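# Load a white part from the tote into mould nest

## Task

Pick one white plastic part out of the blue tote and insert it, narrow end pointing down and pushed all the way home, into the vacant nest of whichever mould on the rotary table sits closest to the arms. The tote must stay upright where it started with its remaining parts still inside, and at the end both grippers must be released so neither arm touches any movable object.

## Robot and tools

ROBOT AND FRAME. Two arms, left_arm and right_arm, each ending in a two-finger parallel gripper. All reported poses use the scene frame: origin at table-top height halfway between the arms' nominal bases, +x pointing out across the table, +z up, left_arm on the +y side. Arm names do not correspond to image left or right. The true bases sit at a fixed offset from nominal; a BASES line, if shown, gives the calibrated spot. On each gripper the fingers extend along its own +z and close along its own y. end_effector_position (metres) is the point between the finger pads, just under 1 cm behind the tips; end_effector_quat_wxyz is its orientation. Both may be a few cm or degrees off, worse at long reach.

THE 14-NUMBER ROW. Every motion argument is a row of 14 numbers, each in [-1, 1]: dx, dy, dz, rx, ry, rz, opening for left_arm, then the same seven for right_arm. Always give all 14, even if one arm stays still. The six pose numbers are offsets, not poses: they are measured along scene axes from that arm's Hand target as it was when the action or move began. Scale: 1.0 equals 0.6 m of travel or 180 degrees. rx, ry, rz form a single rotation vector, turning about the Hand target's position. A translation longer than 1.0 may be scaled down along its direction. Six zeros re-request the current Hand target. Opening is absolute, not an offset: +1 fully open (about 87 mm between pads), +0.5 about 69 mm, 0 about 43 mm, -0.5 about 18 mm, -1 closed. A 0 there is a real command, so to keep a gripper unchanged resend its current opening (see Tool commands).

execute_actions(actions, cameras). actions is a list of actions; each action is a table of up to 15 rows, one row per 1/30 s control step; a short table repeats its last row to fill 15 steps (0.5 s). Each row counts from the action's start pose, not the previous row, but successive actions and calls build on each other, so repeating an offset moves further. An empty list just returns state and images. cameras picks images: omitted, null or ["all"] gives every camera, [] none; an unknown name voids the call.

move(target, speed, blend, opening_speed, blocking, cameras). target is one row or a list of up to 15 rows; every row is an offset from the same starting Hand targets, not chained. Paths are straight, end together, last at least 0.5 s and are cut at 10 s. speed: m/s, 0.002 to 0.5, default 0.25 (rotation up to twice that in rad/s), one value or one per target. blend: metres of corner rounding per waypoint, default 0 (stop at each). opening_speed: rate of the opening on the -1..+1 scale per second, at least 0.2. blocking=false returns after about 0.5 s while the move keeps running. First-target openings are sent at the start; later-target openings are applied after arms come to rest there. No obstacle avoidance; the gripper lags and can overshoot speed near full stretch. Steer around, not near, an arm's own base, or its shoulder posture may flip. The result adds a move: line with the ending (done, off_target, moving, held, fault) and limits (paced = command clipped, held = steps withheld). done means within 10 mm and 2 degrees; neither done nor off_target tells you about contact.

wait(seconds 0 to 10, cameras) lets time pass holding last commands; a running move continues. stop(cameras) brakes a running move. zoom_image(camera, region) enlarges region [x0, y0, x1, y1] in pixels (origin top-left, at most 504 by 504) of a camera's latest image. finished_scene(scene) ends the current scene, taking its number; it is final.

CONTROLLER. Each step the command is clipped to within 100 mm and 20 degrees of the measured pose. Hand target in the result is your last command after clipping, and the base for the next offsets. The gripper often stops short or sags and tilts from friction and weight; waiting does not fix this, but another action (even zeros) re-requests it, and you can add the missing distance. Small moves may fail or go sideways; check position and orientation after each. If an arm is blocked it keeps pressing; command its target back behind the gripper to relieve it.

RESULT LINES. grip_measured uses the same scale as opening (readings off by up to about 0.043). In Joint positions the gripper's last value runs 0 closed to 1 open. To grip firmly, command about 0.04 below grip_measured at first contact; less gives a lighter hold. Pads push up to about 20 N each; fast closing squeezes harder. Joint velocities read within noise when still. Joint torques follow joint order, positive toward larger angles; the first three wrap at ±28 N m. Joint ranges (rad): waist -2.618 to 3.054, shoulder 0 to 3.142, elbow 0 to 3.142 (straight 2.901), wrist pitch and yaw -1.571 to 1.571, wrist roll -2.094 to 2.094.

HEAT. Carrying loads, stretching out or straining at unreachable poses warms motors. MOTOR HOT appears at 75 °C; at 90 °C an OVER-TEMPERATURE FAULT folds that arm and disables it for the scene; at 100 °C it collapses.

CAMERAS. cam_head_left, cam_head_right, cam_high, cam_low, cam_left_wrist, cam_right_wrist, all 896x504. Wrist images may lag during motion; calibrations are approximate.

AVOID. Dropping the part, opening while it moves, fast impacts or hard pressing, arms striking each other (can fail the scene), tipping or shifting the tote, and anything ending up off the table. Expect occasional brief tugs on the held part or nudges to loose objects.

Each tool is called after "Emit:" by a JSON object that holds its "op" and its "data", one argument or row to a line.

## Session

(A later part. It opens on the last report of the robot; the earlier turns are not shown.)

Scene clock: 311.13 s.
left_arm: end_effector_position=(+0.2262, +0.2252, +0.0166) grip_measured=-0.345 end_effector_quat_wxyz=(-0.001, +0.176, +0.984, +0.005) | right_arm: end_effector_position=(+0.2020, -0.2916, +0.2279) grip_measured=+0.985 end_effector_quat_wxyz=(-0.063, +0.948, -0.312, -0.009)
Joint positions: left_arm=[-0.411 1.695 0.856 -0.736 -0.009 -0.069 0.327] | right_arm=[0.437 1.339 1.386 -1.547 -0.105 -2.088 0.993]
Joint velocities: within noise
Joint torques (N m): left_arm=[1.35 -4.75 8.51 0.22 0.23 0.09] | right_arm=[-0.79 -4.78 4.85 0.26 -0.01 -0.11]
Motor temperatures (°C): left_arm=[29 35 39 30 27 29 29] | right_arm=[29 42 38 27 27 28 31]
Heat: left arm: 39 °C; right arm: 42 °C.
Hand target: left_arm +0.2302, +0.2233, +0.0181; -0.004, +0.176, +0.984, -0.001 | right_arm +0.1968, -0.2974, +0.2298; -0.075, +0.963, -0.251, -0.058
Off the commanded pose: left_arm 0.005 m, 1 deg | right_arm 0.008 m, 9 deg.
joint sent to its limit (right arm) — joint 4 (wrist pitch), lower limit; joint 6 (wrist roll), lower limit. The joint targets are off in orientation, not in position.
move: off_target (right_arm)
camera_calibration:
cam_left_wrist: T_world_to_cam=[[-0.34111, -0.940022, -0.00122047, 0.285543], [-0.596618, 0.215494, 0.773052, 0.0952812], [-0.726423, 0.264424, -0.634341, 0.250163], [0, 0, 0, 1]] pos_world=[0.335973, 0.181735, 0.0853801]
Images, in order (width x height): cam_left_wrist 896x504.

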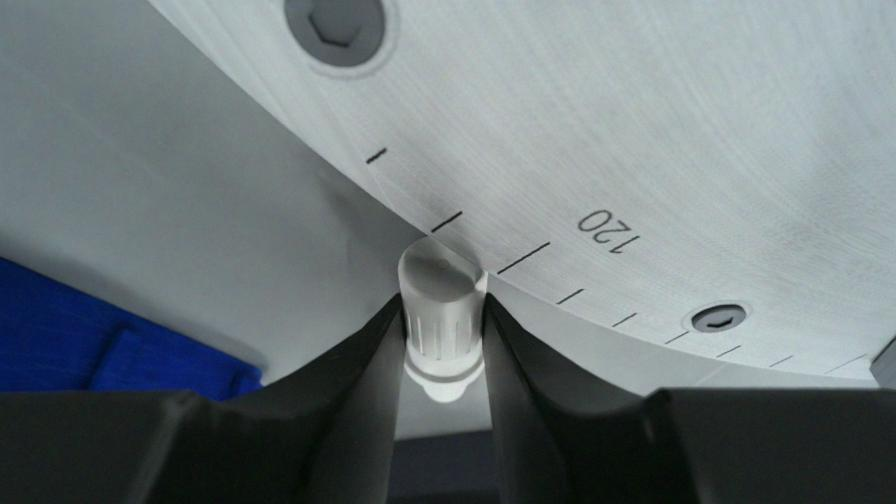

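Emit:
{"op": "execute_actions", "data": {
  "actions": [],
  "cameras": ["cam_high","cam_low"]
}}

Emit:
{"op": "zoom_image", "data": {
  "camera": "cam_high",
  "region": [380, 250, 500, 340]
}}

Emit:
{"op": "zoom_image", "data": {
  "camera": "cam_low",
  "region": [345, 165, 465, 265]
}}

Scene clock: 315.93 s.
left_arm: end_effector_position=(+0.2262, +0.2252, +0.0166) grip_measured=-0.345 end_effector_quat_wxyz=(-0.001, +0.176, +0.984, +0.005) | right_arm: end_effector_position=(+0.2020, -0.2916, +0.2279) grip_measured=+0.985 end_effector_quat_wxyz=(-0.063, +0.948, -0.312, -0.009)
Joint positions: left_arm=[-0.411 1.695 0.856 -0.736 -0.009 -0.069 0.327] | right_arm=[0.437 1.339 1.386 -1.547 -0.105 -2.088 0.993]
Joint velocities: within noise
Joint torques (N m): left_arm=[1.39 -4.79 8.51 0.23 0.22 0.09] | right_arm=[-0.8 -4.67 4.71 0.25 0.01 -0.08]
Motor temperatures (°C): left_arm=[29 35 39 30 27 29 29] | right_arm=[29 42 38 27 27 28 31]
Heat: left arm: 39 °C; right arm: 42 °C.
Hand target: left_arm +0.2303, +0.2233, +0.0181; -0.004, +0.176, +0.984, -0.001 | right_arm +0.1968, -0.2974, +0.2298; -0.075, +0.963, -0.251, -0.058
Tool commands: left_gripper/opening=-0.6 right_gripper/opening=+1.0
Off the commanded pose: left_arm 0.005 m, 1 deg | right_arm 0.008 m, 9 deg.
Images, in order (width x height): cam_high 896x504, cam_low 896x504.

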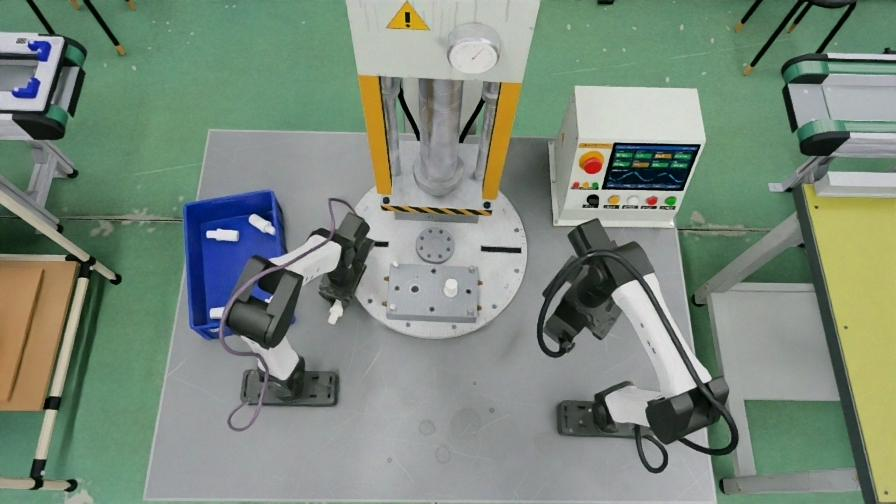

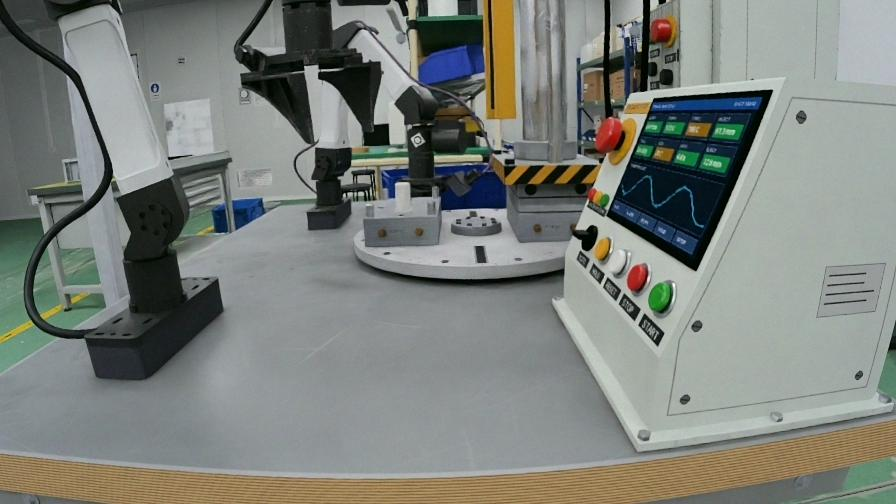

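Scaled by 4.200 from the camera's 896x504 image, which has a finer 1280x720 frame.

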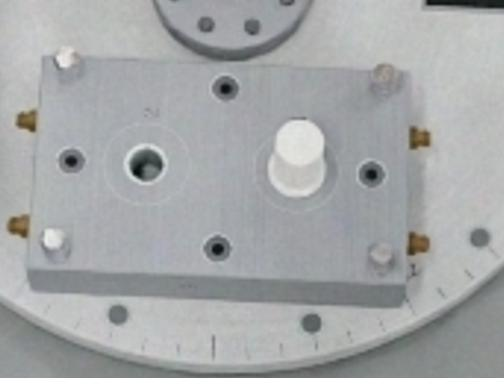

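Scaled by 4.200 from the camera's 896x504 image, which has a finer 1280x720 frame.

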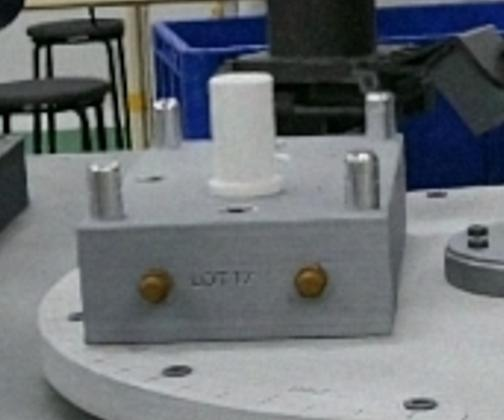

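Emit:
{"op": "move", "data": {
  "target": [
    [0,0.01,0.025,0,0,0.0,-0.6,0,0,0,0,0,0,1],
    [-0.01,0.015,0.025,0,0,0.194,-0.6,0,0,0,0,0,0,1],
    [-0.01,0.015,-0.006,0,0,0.194,-0.6,0,0,0,0,0,0,1],
    [-0.01,0.015,-0.006,0,0,0.194,0.1,0,0,0,0,0,0,1],
    [-0.01,0.015,-0.002,-0.0034,-0.079,0.1935,0.1,0,0,0,0,0,0,1]
  ],
  "speed": [0.05,0.08,0.04,0.04,0.06],
  "opening_speed": 0.5,
  "blend": [0.01,0,0,0,0],
  "cameras": ["cam_left_wrist","cam_low","cam_head_left"]
}}

Emit:
{"op": "zoom_image", "data": {
  "camera": "cam_head_left",
  "region": [270, 230, 430, 390]
}}

Scene clock: 363.03 s.
left_arm: end_effector_position=(+0.2222, +0.2324, +0.0154) grip_measured=+0.100 end_effector_quat_wxyz=(+0.104, -0.125, +0.987, +0.014) | right_arm: end_effector_position=(+0.2020, -0.2916, +0.2279) grip_measured=+0.985 end_effector_quat_wxyz=(-0.063, +0.948, -0.312, -0.009)
Joint positions: left_arm=[-0.383 1.47 0.641 -0.575 -0.127 -0.638 0.55] | right_arm=[0.437 1.339 1.386 -1.547 -0.105 -2.088 0.993]
Joint velocities: within noise
Joint torques (N m): left_arm=[0.06 -5.93 5.48 0.8 -0.17 -0.06] | right_arm=[-0.79 -4.79 4.81 0.26 0.03 -0.11]
Motor temperatures (°C): left_arm=[29 35 40 29 27 29 29] | right_arm=[29 42 38 27 27 28 31]
Heat: left arm: 40 °C; right arm: 42 °C.
Hand target: left_arm +0.2244, +0.2322, +0.0170; +0.118, -0.127, +0.985, +0.014 | right_arm +0.1968, -0.2974, +0.2298; -0.075, +0.963, -0.251, -0.058
Off the commanded pose: left_arm 0.003 m, 2 deg | right_arm 0.008 m, 9 deg.
joint sent to its limit (right arm) — joint 4 (wrist pitch), lower limit; joint 6 (wrist roll), lower limit. The joint targets are off in orientation, not in position.
move: off_target (right_arm)
camera_calibration:
cam_left_wrist: T_world_to_cam=[[0.254786, -0.966972, 0.00704366, 0.164674], [-0.758414, -0.195304, 0.621823, 0.226086], [-0.59991, -0.163774, -0.783126, 0.318268], [0, 0, 0, 1]] pos_world=[0.320442, 0.255515, 0.107499]
Images, in order (width x height): cam_head_left 896x504, cam_low 896x504, cam_left_wrist 896x504.

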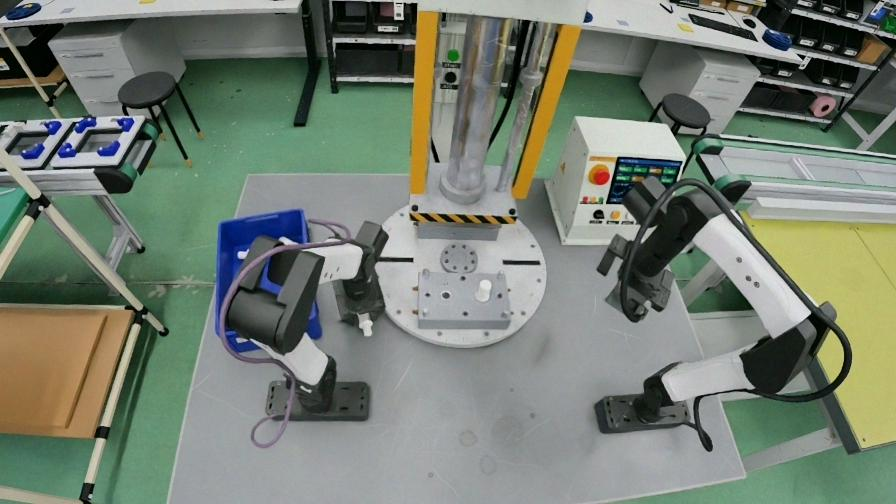

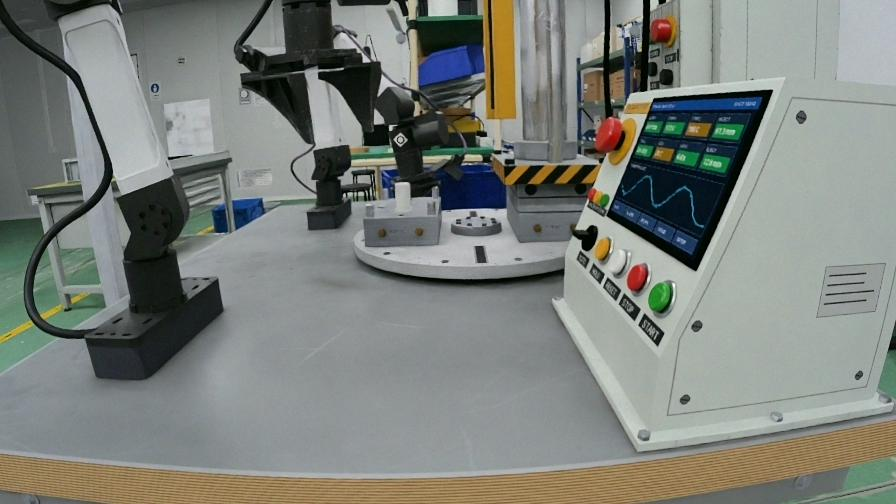

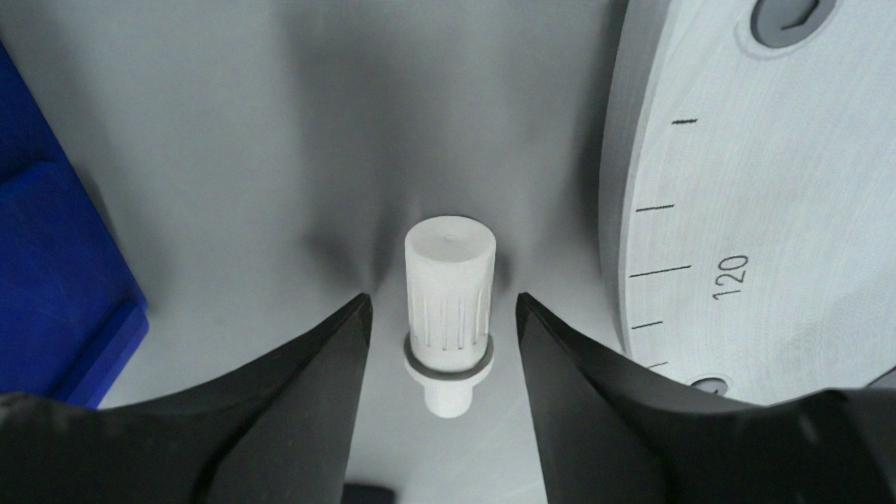

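Scaled by 3.150 from the camera's 896x504 image, which has a finer 1280x720 frame.

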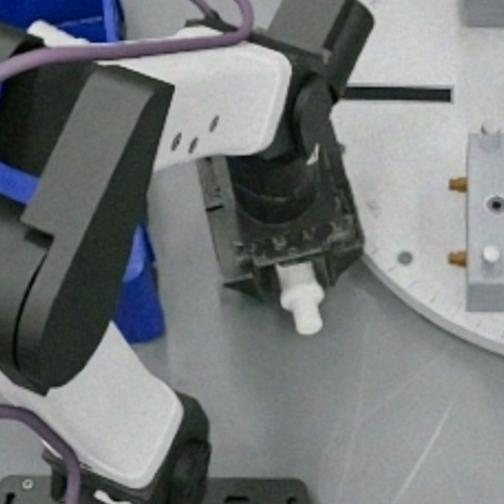

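Emit:
{"op": "move", "data": {
  "target": [
    [0,0,0.004,-0.04,0.15,0,0.1,0,0,0,0,0,0,1]
  ],
  "speed": 0.08,
  "cameras": ["cam_left_wrist","cam_low","cam_head_left"]
}}

Emit:
{"op": "zoom_image", "data": {
  "camera": "cam_head_left",
  "region": [270, 230, 430, 390]
}}

Scene clock: 376.03 s.
left_arm: end_effector_position=(+0.2218, +0.2329, +0.0191) grip_measured=+0.100 end_effector_quat_wxyz=(-0.116, -0.127, +0.985, -0.013) | right_arm: end_effector_position=(+0.2020, -0.2916, +0.2279) grip_measured=+0.985 end_effector_quat_wxyz=(-0.063, +0.948, -0.312, -0.009)
Joint positions: left_arm=[-0.215 1.844 0.978 -0.914 0.105 -0.472 0.55] | right_arm=[0.437 1.339 1.386 -1.547 -0.105 -2.088 0.993]
Joint velocities: within noise
Joint torques (N m): left_arm=[1.36 -5.23 7.6 -0.16 0.23 0.11] | right_arm=[-0.99 -4.77 4.89 0.26 0.03 -0.11]
Motor temperatures (°C): left_arm=[29 35 40 29 27 29 29] | right_arm=[29 42 38 27 27 28 31]
Heat: left arm: 40 °C; right arm: 42 °C.
Hand target: left_arm +0.2243, +0.2323, +0.0193; -0.123, -0.127, +0.984, -0.018 | right_arm +0.1968, -0.2974, +0.2298; -0.075, +0.963, -0.251, -0.058
Off the commanded pose: left_arm 0.003 m, 1 deg | right_arm 0.008 m, 9 deg.
joint sent to its limit (right arm) — joint 4 (wrist pitch), lower limit; joint 6 (wrist roll), lower limit. The joint targets are off in orientation, not in position.
move: off_target (right_arm)
camera_calibration:
cam_left_wrist: T_world_to_cam=[[0.260512, -0.965466, 0.00298301, 0.163681], [-0.426063, -0.112191, 0.89771, 0.12517], [-0.866374, -0.235135, -0.440577, 0.390199], [0, 0, 0, 1]] pos_world=[0.348748, 0.263821, 0.0590582]
Images, in order (width x height): cam_head_left 896x504, cam_low 896x504, cam_left_wrist 896x504.

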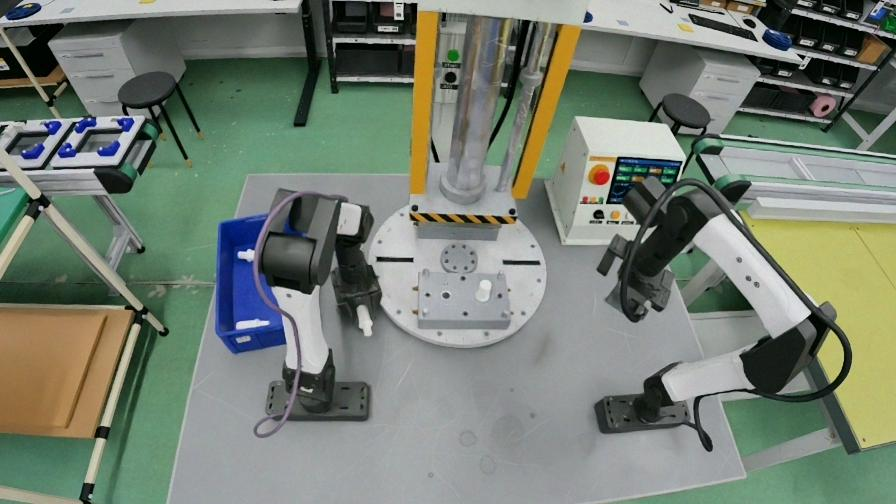

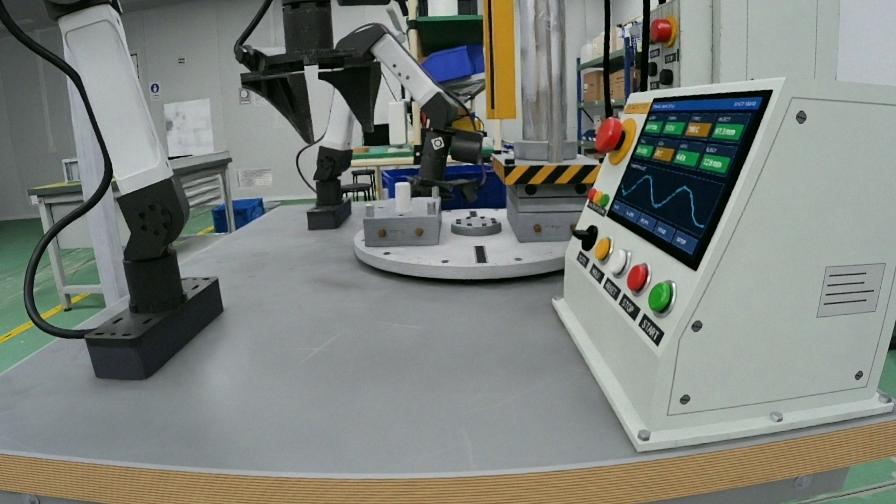

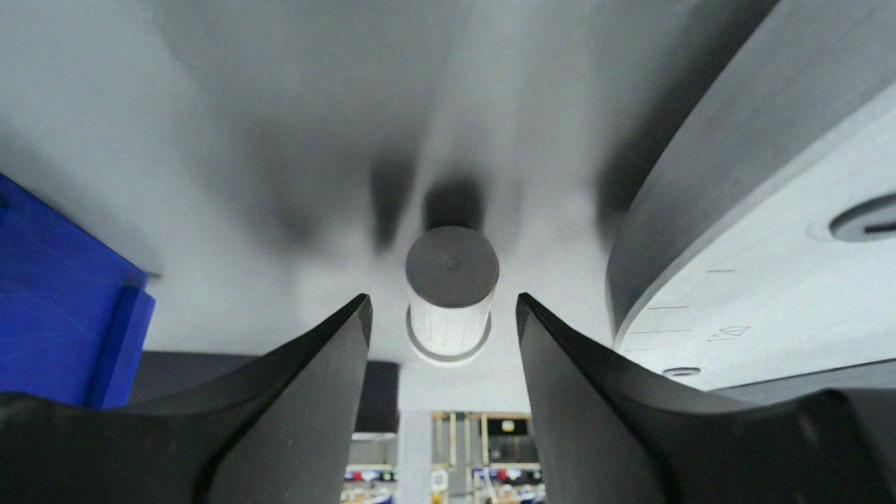

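Scaled by 3.150 from the camera's 896x504 image, which has a finer 1280x720 frame.

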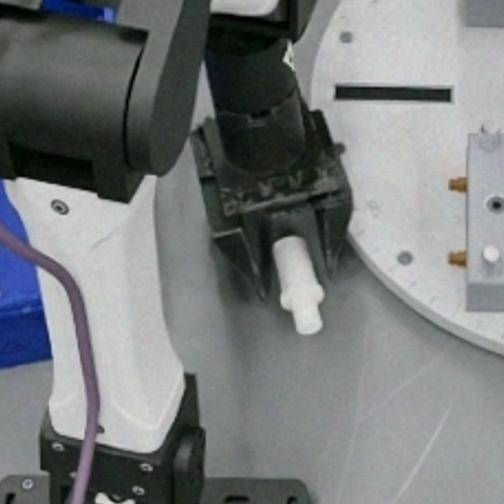

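Emit:
{"op": "move", "data": {
  "target": [0,0,0,0,0,0,-0.6,0,0,0,0,0,0,1],
  "opening_speed": 0.4,
  "cameras": []
}}

Emit:
{"op": "move", "data": {
  "target": [
    [0,0,0.30,0,0,0,-0.6,0,0,0,0,0,0,1],
    [-0.033,-0.133,0.385,0.04,-0.256,-0.025,-0.6,0,0,0,0,0,0,1],
    [0.017,-0.30,0.375,0.081,-0.512,-0.049,-0.6,0,0,0,0,0,0,1]
  ],
  "speed": [0.1,0.3,0.3],
  "blend": [0.03,0.03,0],
  "cameras": ["cam_left_wrist","cam_low","cam_high"]
}}

Emit:
{"op": "zoom_image", "data": {
  "camera": "cam_low",
  "region": [345, 85, 465, 265]
}}

Scene clock: 400.13 s.
left_arm: end_effector_position=(+0.2217, +0.2328, +0.0193) grip_measured=-0.344 end_effector_quat_wxyz=(-0.116, -0.127, +0.985, -0.014) | right_arm: end_effector_position=(+0.2020, -0.2916, +0.2279) grip_measured=+0.985 end_effector_quat_wxyz=(-0.063, +0.948, -0.312, -0.009)
Joint positions: left_arm=[-0.215 1.844 0.978 -0.915 0.106 -0.472 0.328] | right_arm=[0.437 1.339 1.386 -1.547 -0.105 -2.088 0.993]
Joint velocities: within noise
Joint torques (N m): left_arm=[1.33 -5.2 7.57 -0.18 0.25 0.1] | right_arm=[-0.79 -4.78 4.83 0.24 -0.01 -0.1]
Motor temperatures (°C): left_arm=[29 36 41 29 27 29 29] | right_arm=[29 42 38 27 27 28 31]
Heat: left arm: 41 °C; right arm: 42 °C.
Hand target: left_arm +0.2244, +0.2322, +0.0193; -0.123, -0.127, +0.984, -0.018 | right_arm +0.1968, -0.2974, +0.2298; -0.075, +0.963, -0.251, -0.058
Off the commanded pose: left_arm 0.003 m, 1 deg | right_arm 0.008 m, 9 deg.
joint sent to its limit (right arm) — joint 4 (wrist pitch), lower limit; joint 6 (wrist roll), lower limit. The joint targets are off in orientation, not in position.
move: off_target (right_arm)
No camera images: "cameras" was empty.

Scene clock: 405.93 s.
left_arm: end_effector_position=(+0.2347, +0.0491, +0.2391) grip_measured=-0.344 end_effector_quat_wxyz=(+0.628, -0.017, +0.778, +0.021) | right_arm: end_effector_position=(+0.2020, -0.2916, +0.2279) grip_measured=+0.985 end_effector_quat_wxyz=(-0.063, +0.948, -0.312, -0.009)
Joint positions: left_arm=[-1.398 1.482 1.14 -0.773 -1.333 -1.093 0.328] | right_arm=[0.437 1.339 1.386 -1.547 -0.105 -2.088 0.993]
Joint velocities: within noise
Joint torques (N m): left_arm=[0.42 -6.9 6.68 1 -0.66 0.1] | right_arm=[-0.8 -4.74 4.89 0.27 0.01 -0.07]
Motor temperatures (°C): left_arm=[29 36 41 29 27 29 29] | right_arm=[29 42 38 27 27 28 31]
Heat: left arm: 41 °C; right arm: 42 °C.
Hand target: left_arm +0.2346, +0.0522, +0.2443; +0.635, -0.020, +0.772, +0.017 | right_arm +0.1968, -0.2974, +0.2298; -0.075, +0.963, -0.251, -0.058
Off the commanded pose: left_arm 0.006 m, 1 deg | right_arm 0.008 m, 9 deg.
joint sent to its limit (right arm) — joint 4 (wrist pitch), lower limit; joint 6 (wrist roll), lower limit. The joint targets are off in orientation, not in position.
move: off_target (right_arm)
camera_calibration:
cam_left_wrist: T_world_to_cam=[[0.0457667, -0.998948, -0.00301897, 0.0357189], [-0.887379, -0.0392669, -0.459365, 0.341788], [0.458763, 0.0237026, -0.888243, 0.238375], [0, 0, 0, 1]] pos_world=[0.192303, 0.0434521, 0.368848]
Images, in order (width x height): cam_high 896x504, cam_low 896x504, cam_left_wrist 896x504.

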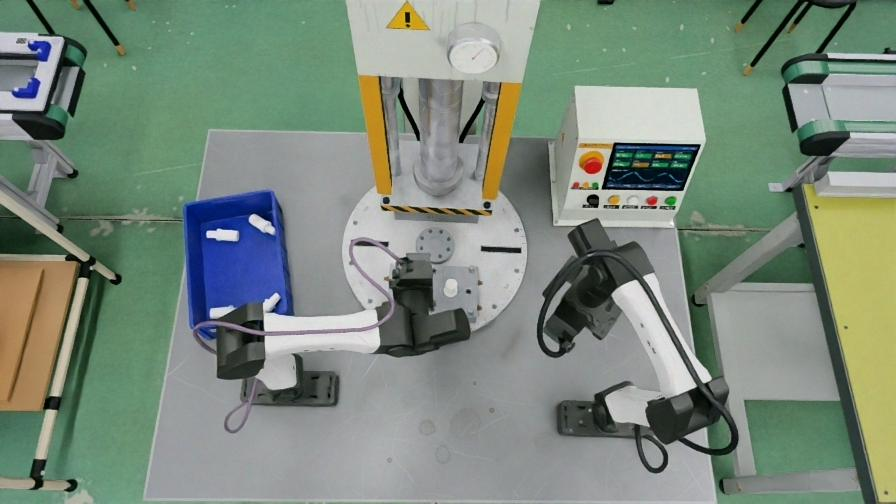

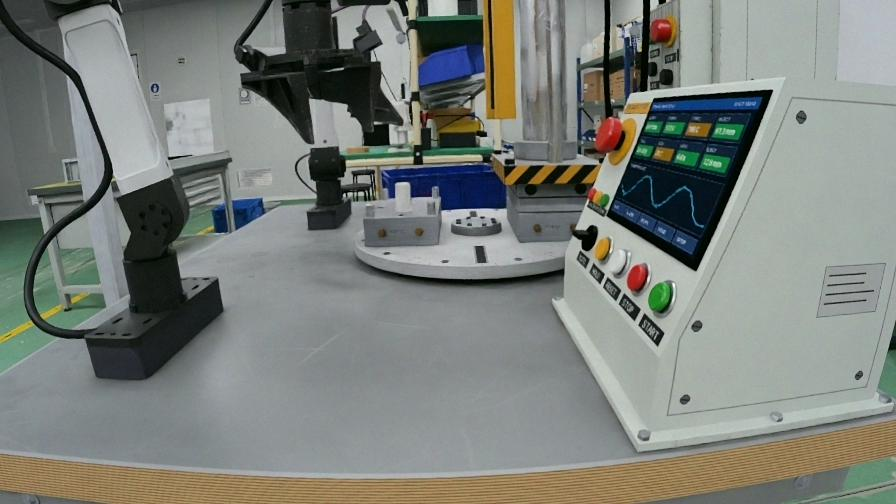

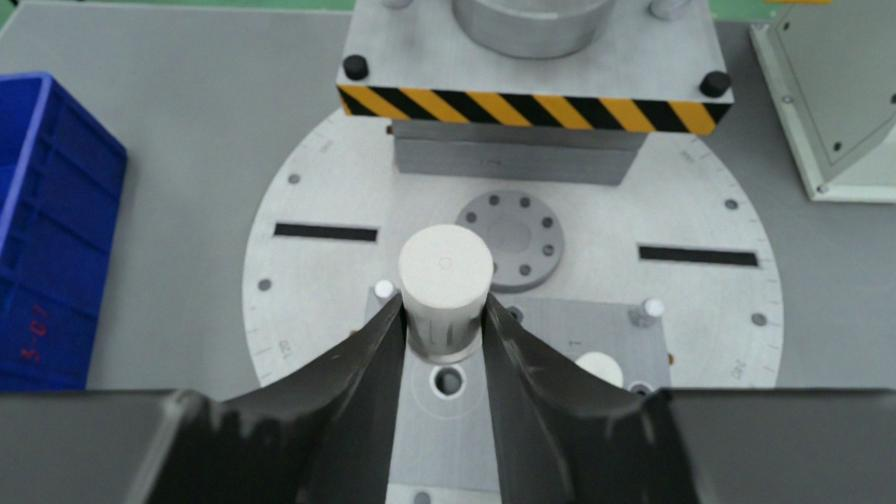

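Scaled by 2.800 from the camera's 896x504 image, which has a finer 1280x720 frame.

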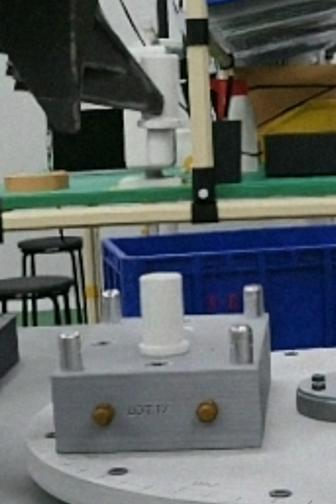

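Emit:
{"op": "zoom_image", "data": {
  "camera": "cam_low",
  "region": [375, 95, 425, 225]
}}

Emit:
{"op": "zoom_image", "data": {
  "camera": "cam_left_wrist",
  "region": [370, 210, 530, 410]
}}

Scaled by 3.877 from the camera's 896x504 image, which has a finer 1280x720 frame.

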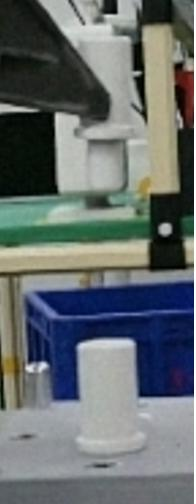

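Scaled by 2.520 from the camera's 896x504 image, which has a finer 1280x720 frame.

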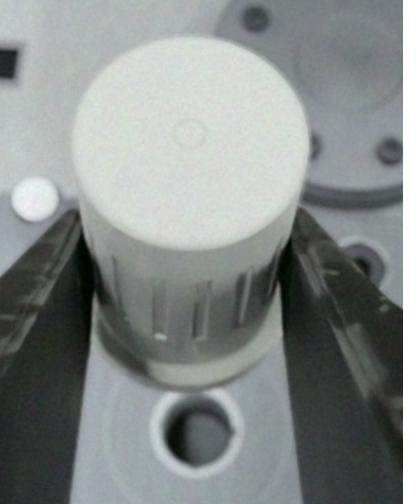

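Emit:
{"op": "move", "data": {
  "target": [0.005,-0.002,-0.17,0,0,0,-0.6,0,0,0,0,0,0,1],
  "speed": 0.1,
  "cameras": ["cam_left_wrist","cam_low"]
}}

Emit:
{"op": "zoom_image", "data": {
  "camera": "cam_low",
  "region": [365, 145, 445, 225]
}}

Emit:
{"op": "zoom_image", "data": {
  "camera": "cam_left_wrist",
  "region": [370, 210, 530, 410]
}}

Scene clock: 435.80 s.
left_arm: end_effector_position=(+0.2354, +0.0473, +0.1449) grip_measured=-0.344 end_effector_quat_wxyz=(+0.632, -0.021, +0.775, +0.009) | right_arm: end_effector_position=(+0.2020, -0.2916, +0.2279) grip_measured=+0.985 end_effector_quat_wxyz=(-0.063, +0.948, -0.312, -0.009)
Joint positions: left_arm=[-1.398 1.581 0.823 -0.291 -1.335 -1.051 0.328] | right_arm=[0.437 1.339 1.386 -1.547 -0.105 -2.088 0.993]
Joint velocities: within noise
Joint torques (N m): left_arm=[1.24 -5.2 6.04 1.08 -0.56 0.11] | right_arm=[-0.88 -4.77 4.78 0.25 0.03 -0.07]
Motor temperatures (°C): left_arm=[29 36 41 30 28 29 29] | right_arm=[29 42 38 27 27 28 31]
Heat: left arm: 41 °C; right arm: 42 °C.
Hand target: left_arm +0.2376, +0.0511, +0.1423; +0.635, -0.020, +0.772, +0.017 | right_arm +0.1968, -0.2974, +0.2298; -0.075, +0.963, -0.251, -0.058
Off the commanded pose: left_arm 0.005 m, 1 deg | right_arm 0.008 m, 9 deg.
joint sent to its limit (right arm) — joint 4 (wrist pitch), lower limit; joint 6 (wrist roll), lower limit. The joint targets are off in orientation, not in position.
move: off_target (right_arm)
camera_calibration:
cam_left_wrist: T_world_to_cam=[[0.0380675, -0.999042, 0.0215975, 0.0318557], [-0.882763, -0.0437493, -0.467776, 0.299381], [0.468273, -0.00125837, -0.883583, 0.152705], [0, 0, 0, 1]] pos_world=[0.191563, 0.0451151, 0.274283]
Images, in order (width x height): cam_low 896x504, cam_left_wrist 896x504.

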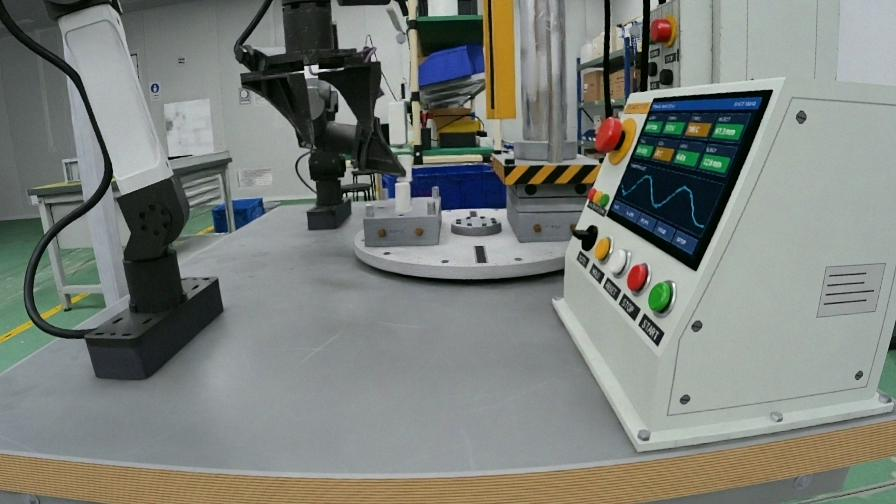

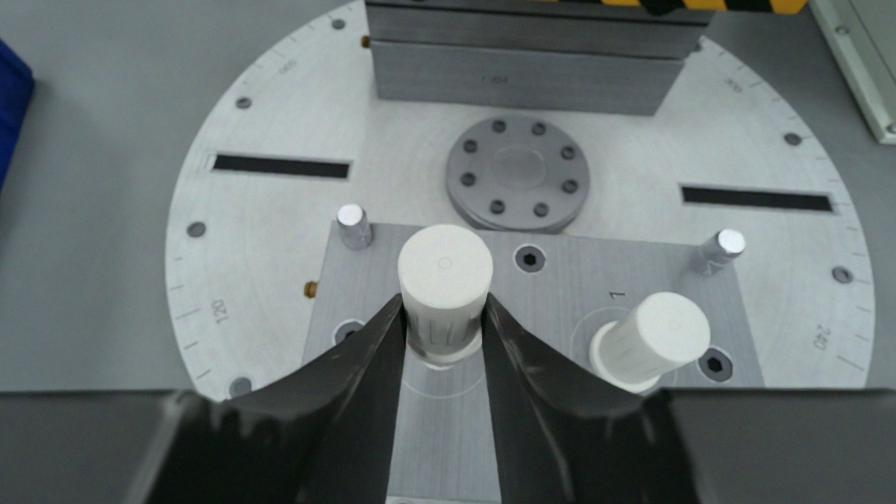

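Scaled by 6.300 from the camera's 896x504 image, which has a finer 1280x720 frame.

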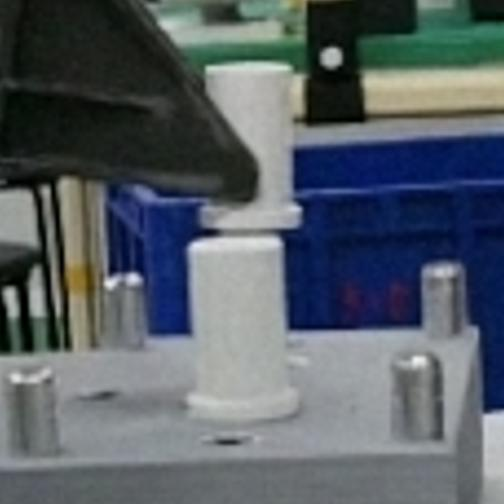

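Scaled by 2.520 from the camera's 896x504 image, which has a finer 1280x720 frame.

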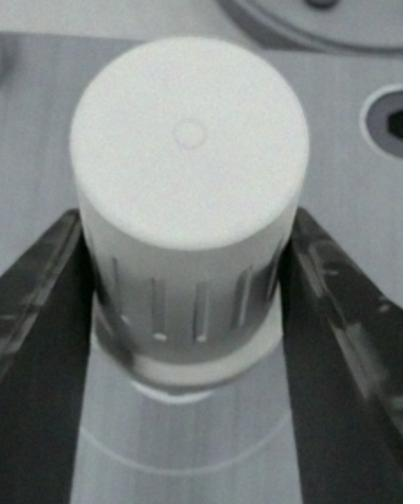

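Emit:
{"op": "move", "data": {
  "target": [0.006,0.0005,-0.012,0.006,-0.009,0,-0.6,0,0,0,0,0,0,1],
  "speed": 0.04,
  "cameras": ["cam_left_wrist","cam_low"]
}}

Emit:
{"op": "zoom_image", "data": {
  "camera": "cam_low",
  "region": [365, 145, 445, 225]
}}

Emit:
{"op": "zoom_image", "data": {
  "camera": "cam_left_wrist",
  "region": [370, 210, 530, 410]
}}

Scene clock: 467.10 s.
left_arm: end_effector_position=(+0.2374, +0.0456, +0.1387) grip_measured=-0.344 end_effector_quat_wxyz=(+0.641, -0.015, +0.767, +0.010) | right_arm: end_effector_position=(+0.2020, -0.2915, +0.2279) grip_measured=+0.985 end_effector_quat_wxyz=(-0.063, +0.948, -0.312, -0.009)
Joint positions: left_arm=[-1.398 1.597 0.778 -0.15 -1.353 -0.962 0.328] | right_arm=[0.437 1.339 1.386 -1.547 -0.105 -2.089 0.993]
Joint velocities: within noise
Joint torques (N m): left_arm=[1.61 -4.71 5.91 1.12 -0.61 0.11] | right_arm=[-0.83 -4.72 4.83 0.24 0.02 -0.09]
Motor temperatures (°C): left_arm=[29 36 40 30 28 29 30] | right_arm=[29 42 38 27 27 28 31]
Heat: left arm: 40 °C; right arm: 42 °C.
Hand target: left_arm +0.2412, +0.0513, +0.1352; +0.646, -0.015, +0.763, +0.024 | right_arm +0.1968, -0.2974, +0.2298; -0.075, +0.964, -0.250, -0.058
Off the commanded pose: left_arm 0.008 m, 2 deg | right_arm 0.008 m, 9 deg.
joint sent to its limit (right arm) — joint 4 (wrist pitch), lower limit; joint 6 (wrist roll), lower limit. The joint targets are off in orientation, not in position.
move: off_target (right_arm)
camera_calibration:
cam_left_wrist: T_world_to_cam=[[0.0298345, -0.999492, 0.0112203, 0.033637], [-0.871711, -0.0315099, -0.489006, 0.297946], [0.489111, 0.00480841, -0.872208, 0.139489], [0, 0, 0, 1]] pos_world=[0.190494, 0.0423375, 0.266983]
Images, in order (width x height): cam_low 896x504, cam_left_wrist 896x504.

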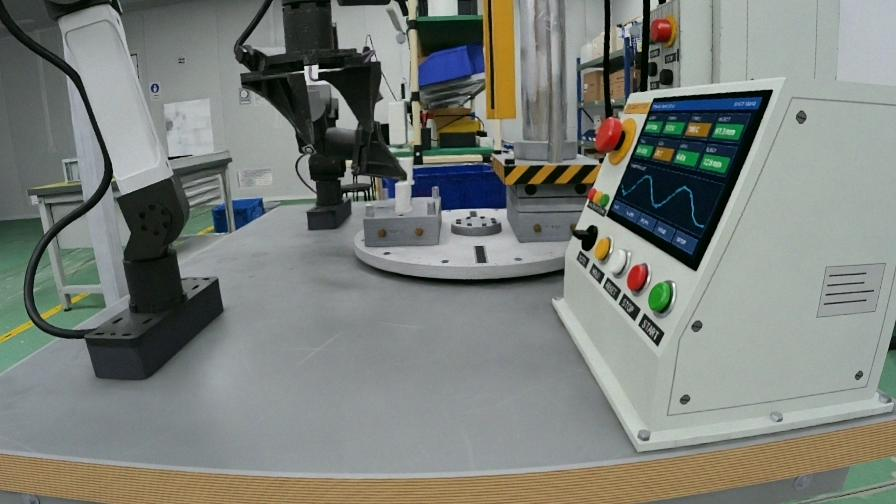

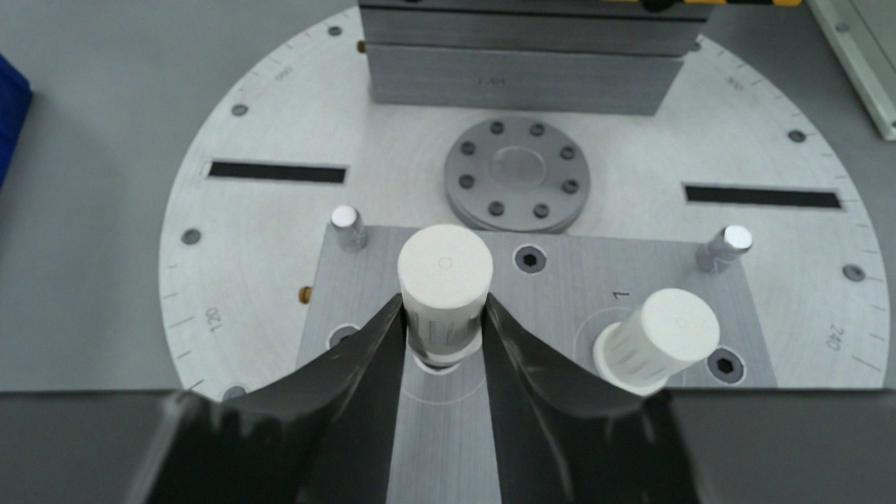

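Scaled by 6.300 from the camera's 896x504 image, which has a finer 1280x720 frame.

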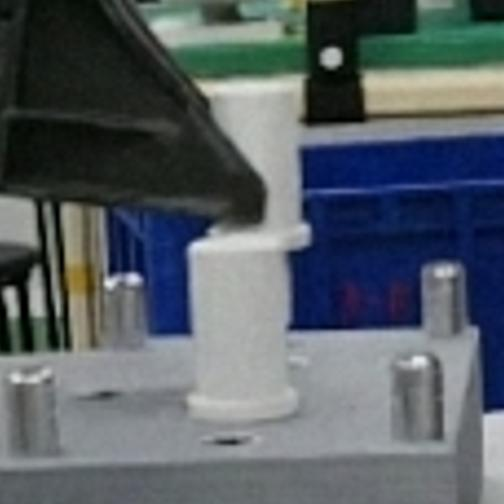

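Scaled by 2.520 from the camera's 896x504 image, which has a finer 1280x720 frame.

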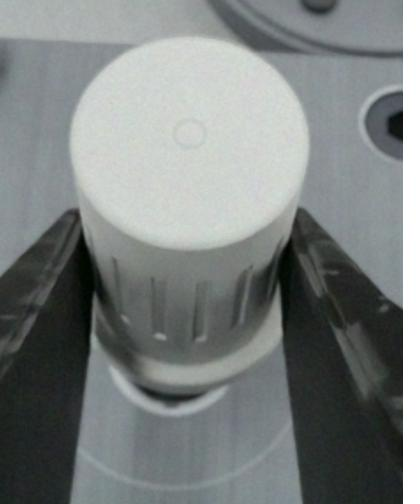

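Emit:
{"op": "move", "data": {
  "target": [0,0,-0.015,0,0,0,-0.6,0,0,0,0,0,0,1],
  "speed": 0.03,
  "cameras": ["cam_low","cam_left_wrist"]
}}

Emit:
{"op": "zoom_image", "data": {
  "camera": "cam_low",
  "region": [365, 145, 445, 225]
}}

Emit:
{"op": "zoom_image", "data": {
  "camera": "cam_left_wrist",
  "region": [370, 210, 530, 410]
}}

Scene clock: 489.60 s.
left_arm: end_effector_position=(+0.2375, +0.0455, +0.1305) grip_measured=-0.344 end_effector_quat_wxyz=(+0.642, -0.015, +0.767, +0.009) | right_arm: end_effector_position=(+0.2020, -0.2915, +0.2279) grip_measured=+0.985 end_effector_quat_wxyz=(-0.063, +0.948, -0.312, -0.009)
Joint positions: left_arm=[-1.398 1.617 0.756 -0.099 -1.353 -0.954 0.328] | right_arm=[0.437 1.339 1.386 -1.547 -0.105 -2.089 0.993]
Joint velocities: within noise
Joint torques (N m): left_arm=[1.61 -4.56 5.76 1.15 -0.59 0.1] | right_arm=[-0.8 -4.77 4.72 0.28 -0.02 -0.07]
Motor temperatures (°C): left_arm=[29 36 39 31 28 29 30] | right_arm=[29 42 38 27 27 28 31]
Heat: left arm: 39 °C; right arm: 42 °C.
Hand target: left_arm +0.2412, +0.0514, +0.1261; +0.646, -0.015, +0.763, +0.024 | right_arm +0.1968, -0.2974, +0.2298; -0.075, +0.964, -0.250, -0.058
Off the commanded pose: left_arm 0.008 m, 2 deg | right_arm 0.008 m, 9 deg.
joint sent to its limit (right arm) — joint 4 (wrist pitch), lower limit; joint 6 (wrist roll), lower limit. The joint targets are off in orientation, not in position.
move: off_target (right_arm)
camera_calibration:
cam_left_wrist: T_world_to_cam=[[0.0289592, -0.99949, 0.0134606, 0.033502], [-0.870811, -0.0318378, -0.490586, 0.294029], [0.490764, 0.00248534, -0.871289, 0.131854], [0, 0, 0, 1]] pos_world=[0.190364, 0.0425185, 0.258678]
Images, in order (width x height): cam_low 896x504, cam_left_wrist 896x504.

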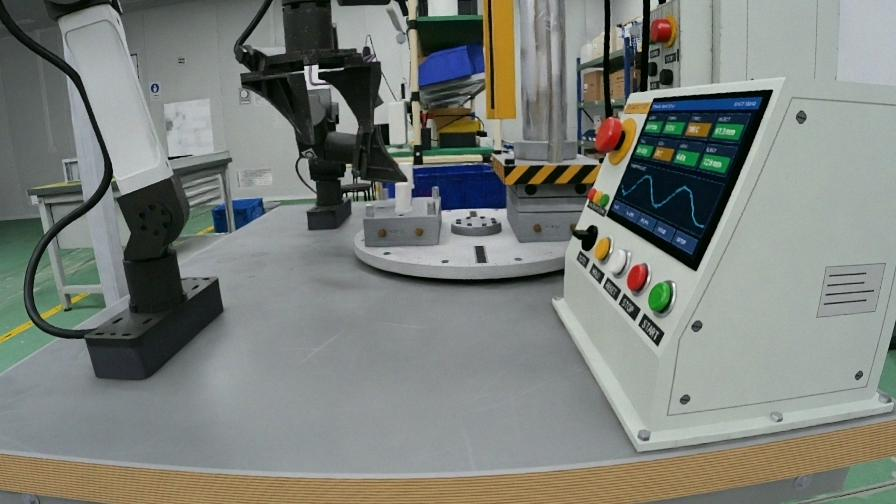

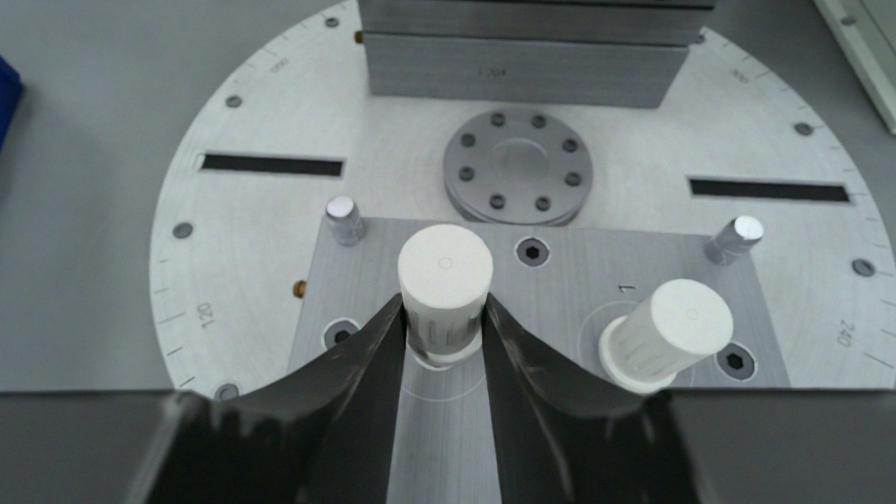

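Scaled by 6.300 from the camera's 896x504 image, which has a finer 1280x720 frame.

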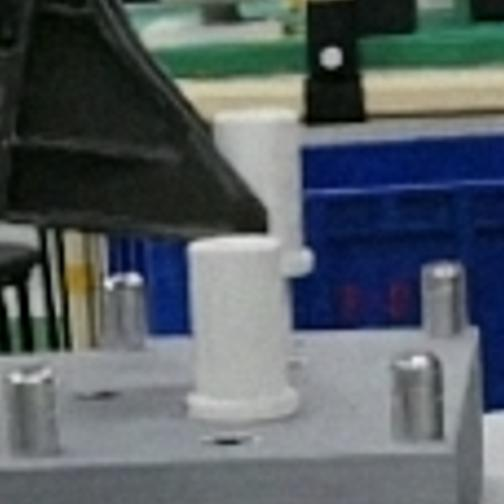

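Scaled by 2.520 from the camera's 896x504 image, which has a finer 1280x720 frame.

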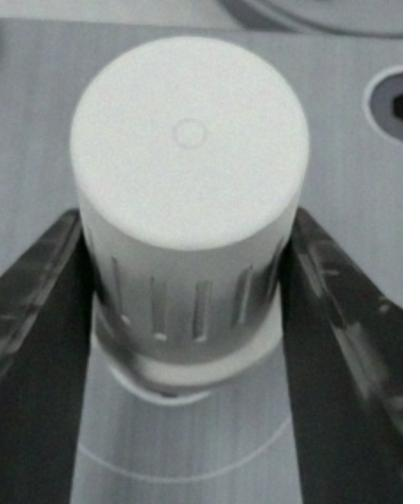

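Emit:
{"op": "move", "data": {
  "target": [0,0,-0.015,0,0,0,-0.6,0,0,0,0,0,0,1],
  "speed": 0.03,
  "cameras": ["cam_low","cam_left_wrist"]
}}

Emit:
{"op": "zoom_image", "data": {
  "camera": "cam_low",
  "region": [365, 145, 445, 225]
}}

Emit:
{"op": "zoom_image", "data": {
  "camera": "cam_left_wrist",
  "region": [370, 210, 530, 410]
}}

Scene clock: 496.87 s.
left_arm: end_effector_position=(+0.2388, +0.0468, +0.1227) grip_measured=-0.344 end_effector_quat_wxyz=(+0.644, -0.018, +0.765, +0.012) | right_arm: end_effector_position=(+0.2020, -0.2915, +0.2279) grip_measured=+0.985 end_effector_quat_wxyz=(-0.063, +0.948, -0.312, -0.009)
Joint positions: left_arm=[-1.395 1.641 0.737 -0.052 -1.361 -0.951 0.328] | right_arm=[0.437 1.339 1.386 -1.547 -0.105 -2.089 0.993]
Joint velocities: within noise
Joint torques (N m): left_arm=[1.35 -4.56 5.64 1.14 -0.51 0.11] | right_arm=[-0.85 -4.71 4.75 0.28 0.01 -0.09]
Motor temperatures (°C): left_arm=[29 36 39 31 28 29 30] | right_arm=[29 42 38 27 27 28 31]
Heat: left arm: 39 °C; right arm: 42 °C.
Hand target: left_arm +0.2412, +0.0514, +0.1171; +0.646, -0.015, +0.763, +0.024 | right_arm +0.1968, -0.2974, +0.2298; -0.075, +0.964, -0.250, -0.058
Off the commanded pose: left_arm 0.008 m, 1 deg | right_arm 0.008 m, 9 deg.
joint sent to its limit (right arm) — joint 4 (wrist pitch), lower limit; joint 6 (wrist roll), lower limit. The joint targets are off in orientation, not in position.
move: off_target (right_arm)
camera_calibration:
cam_left_wrist: T_world_to_cam=[[0.0359931, -0.999262, 0.0133916, 0.0331747], [-0.867123, -0.0378893, -0.496651, 0.291548], [0.496792, 0.00626383, -0.867847, 0.122414], [0, 0, 0, 1]] pos_world=[0.1908, 0.04343, 0.25059]
Images, in order (width x height): cam_low 896x504, cam_left_wrist 896x504.

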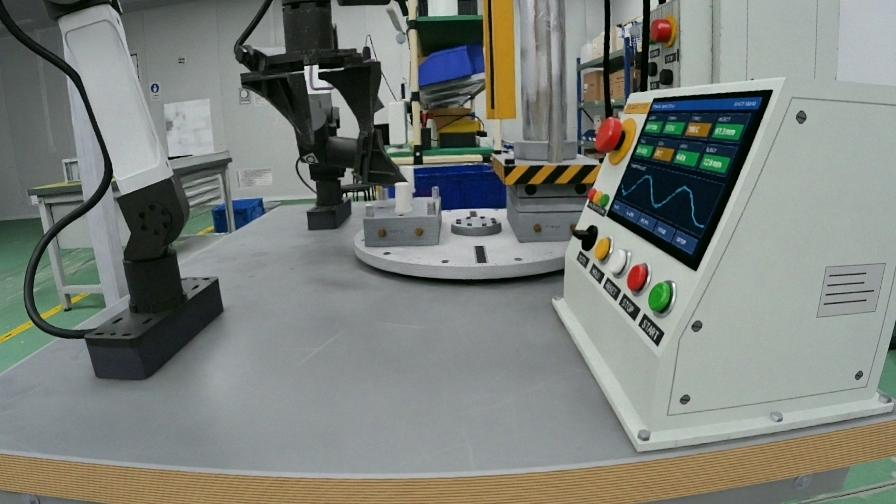

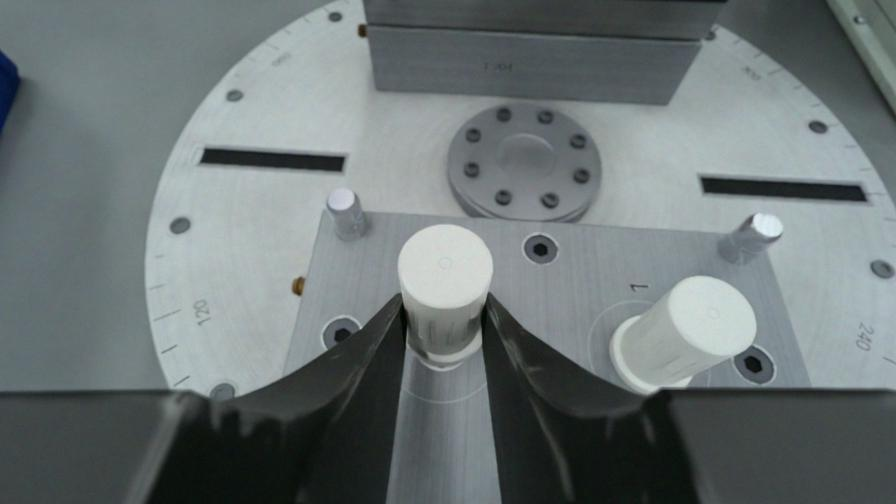

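Scaled by 6.300 from the camera's 896x504 image, which has a finer 1280x720 frame.

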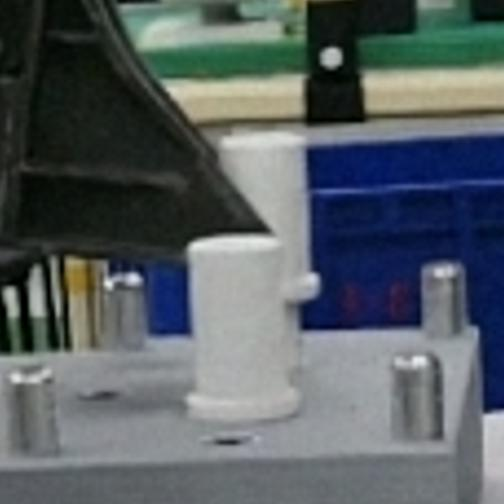

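Scaled by 2.520 from the camera's 896x504 image, which has a finer 1280x720 frame.

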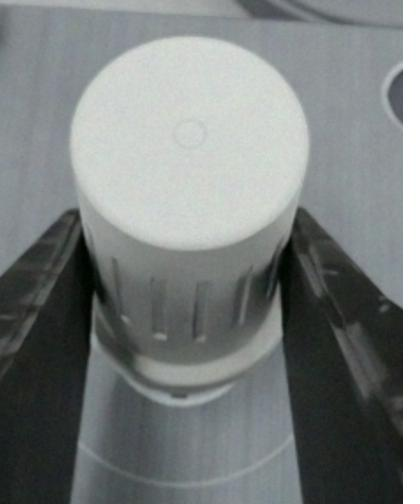

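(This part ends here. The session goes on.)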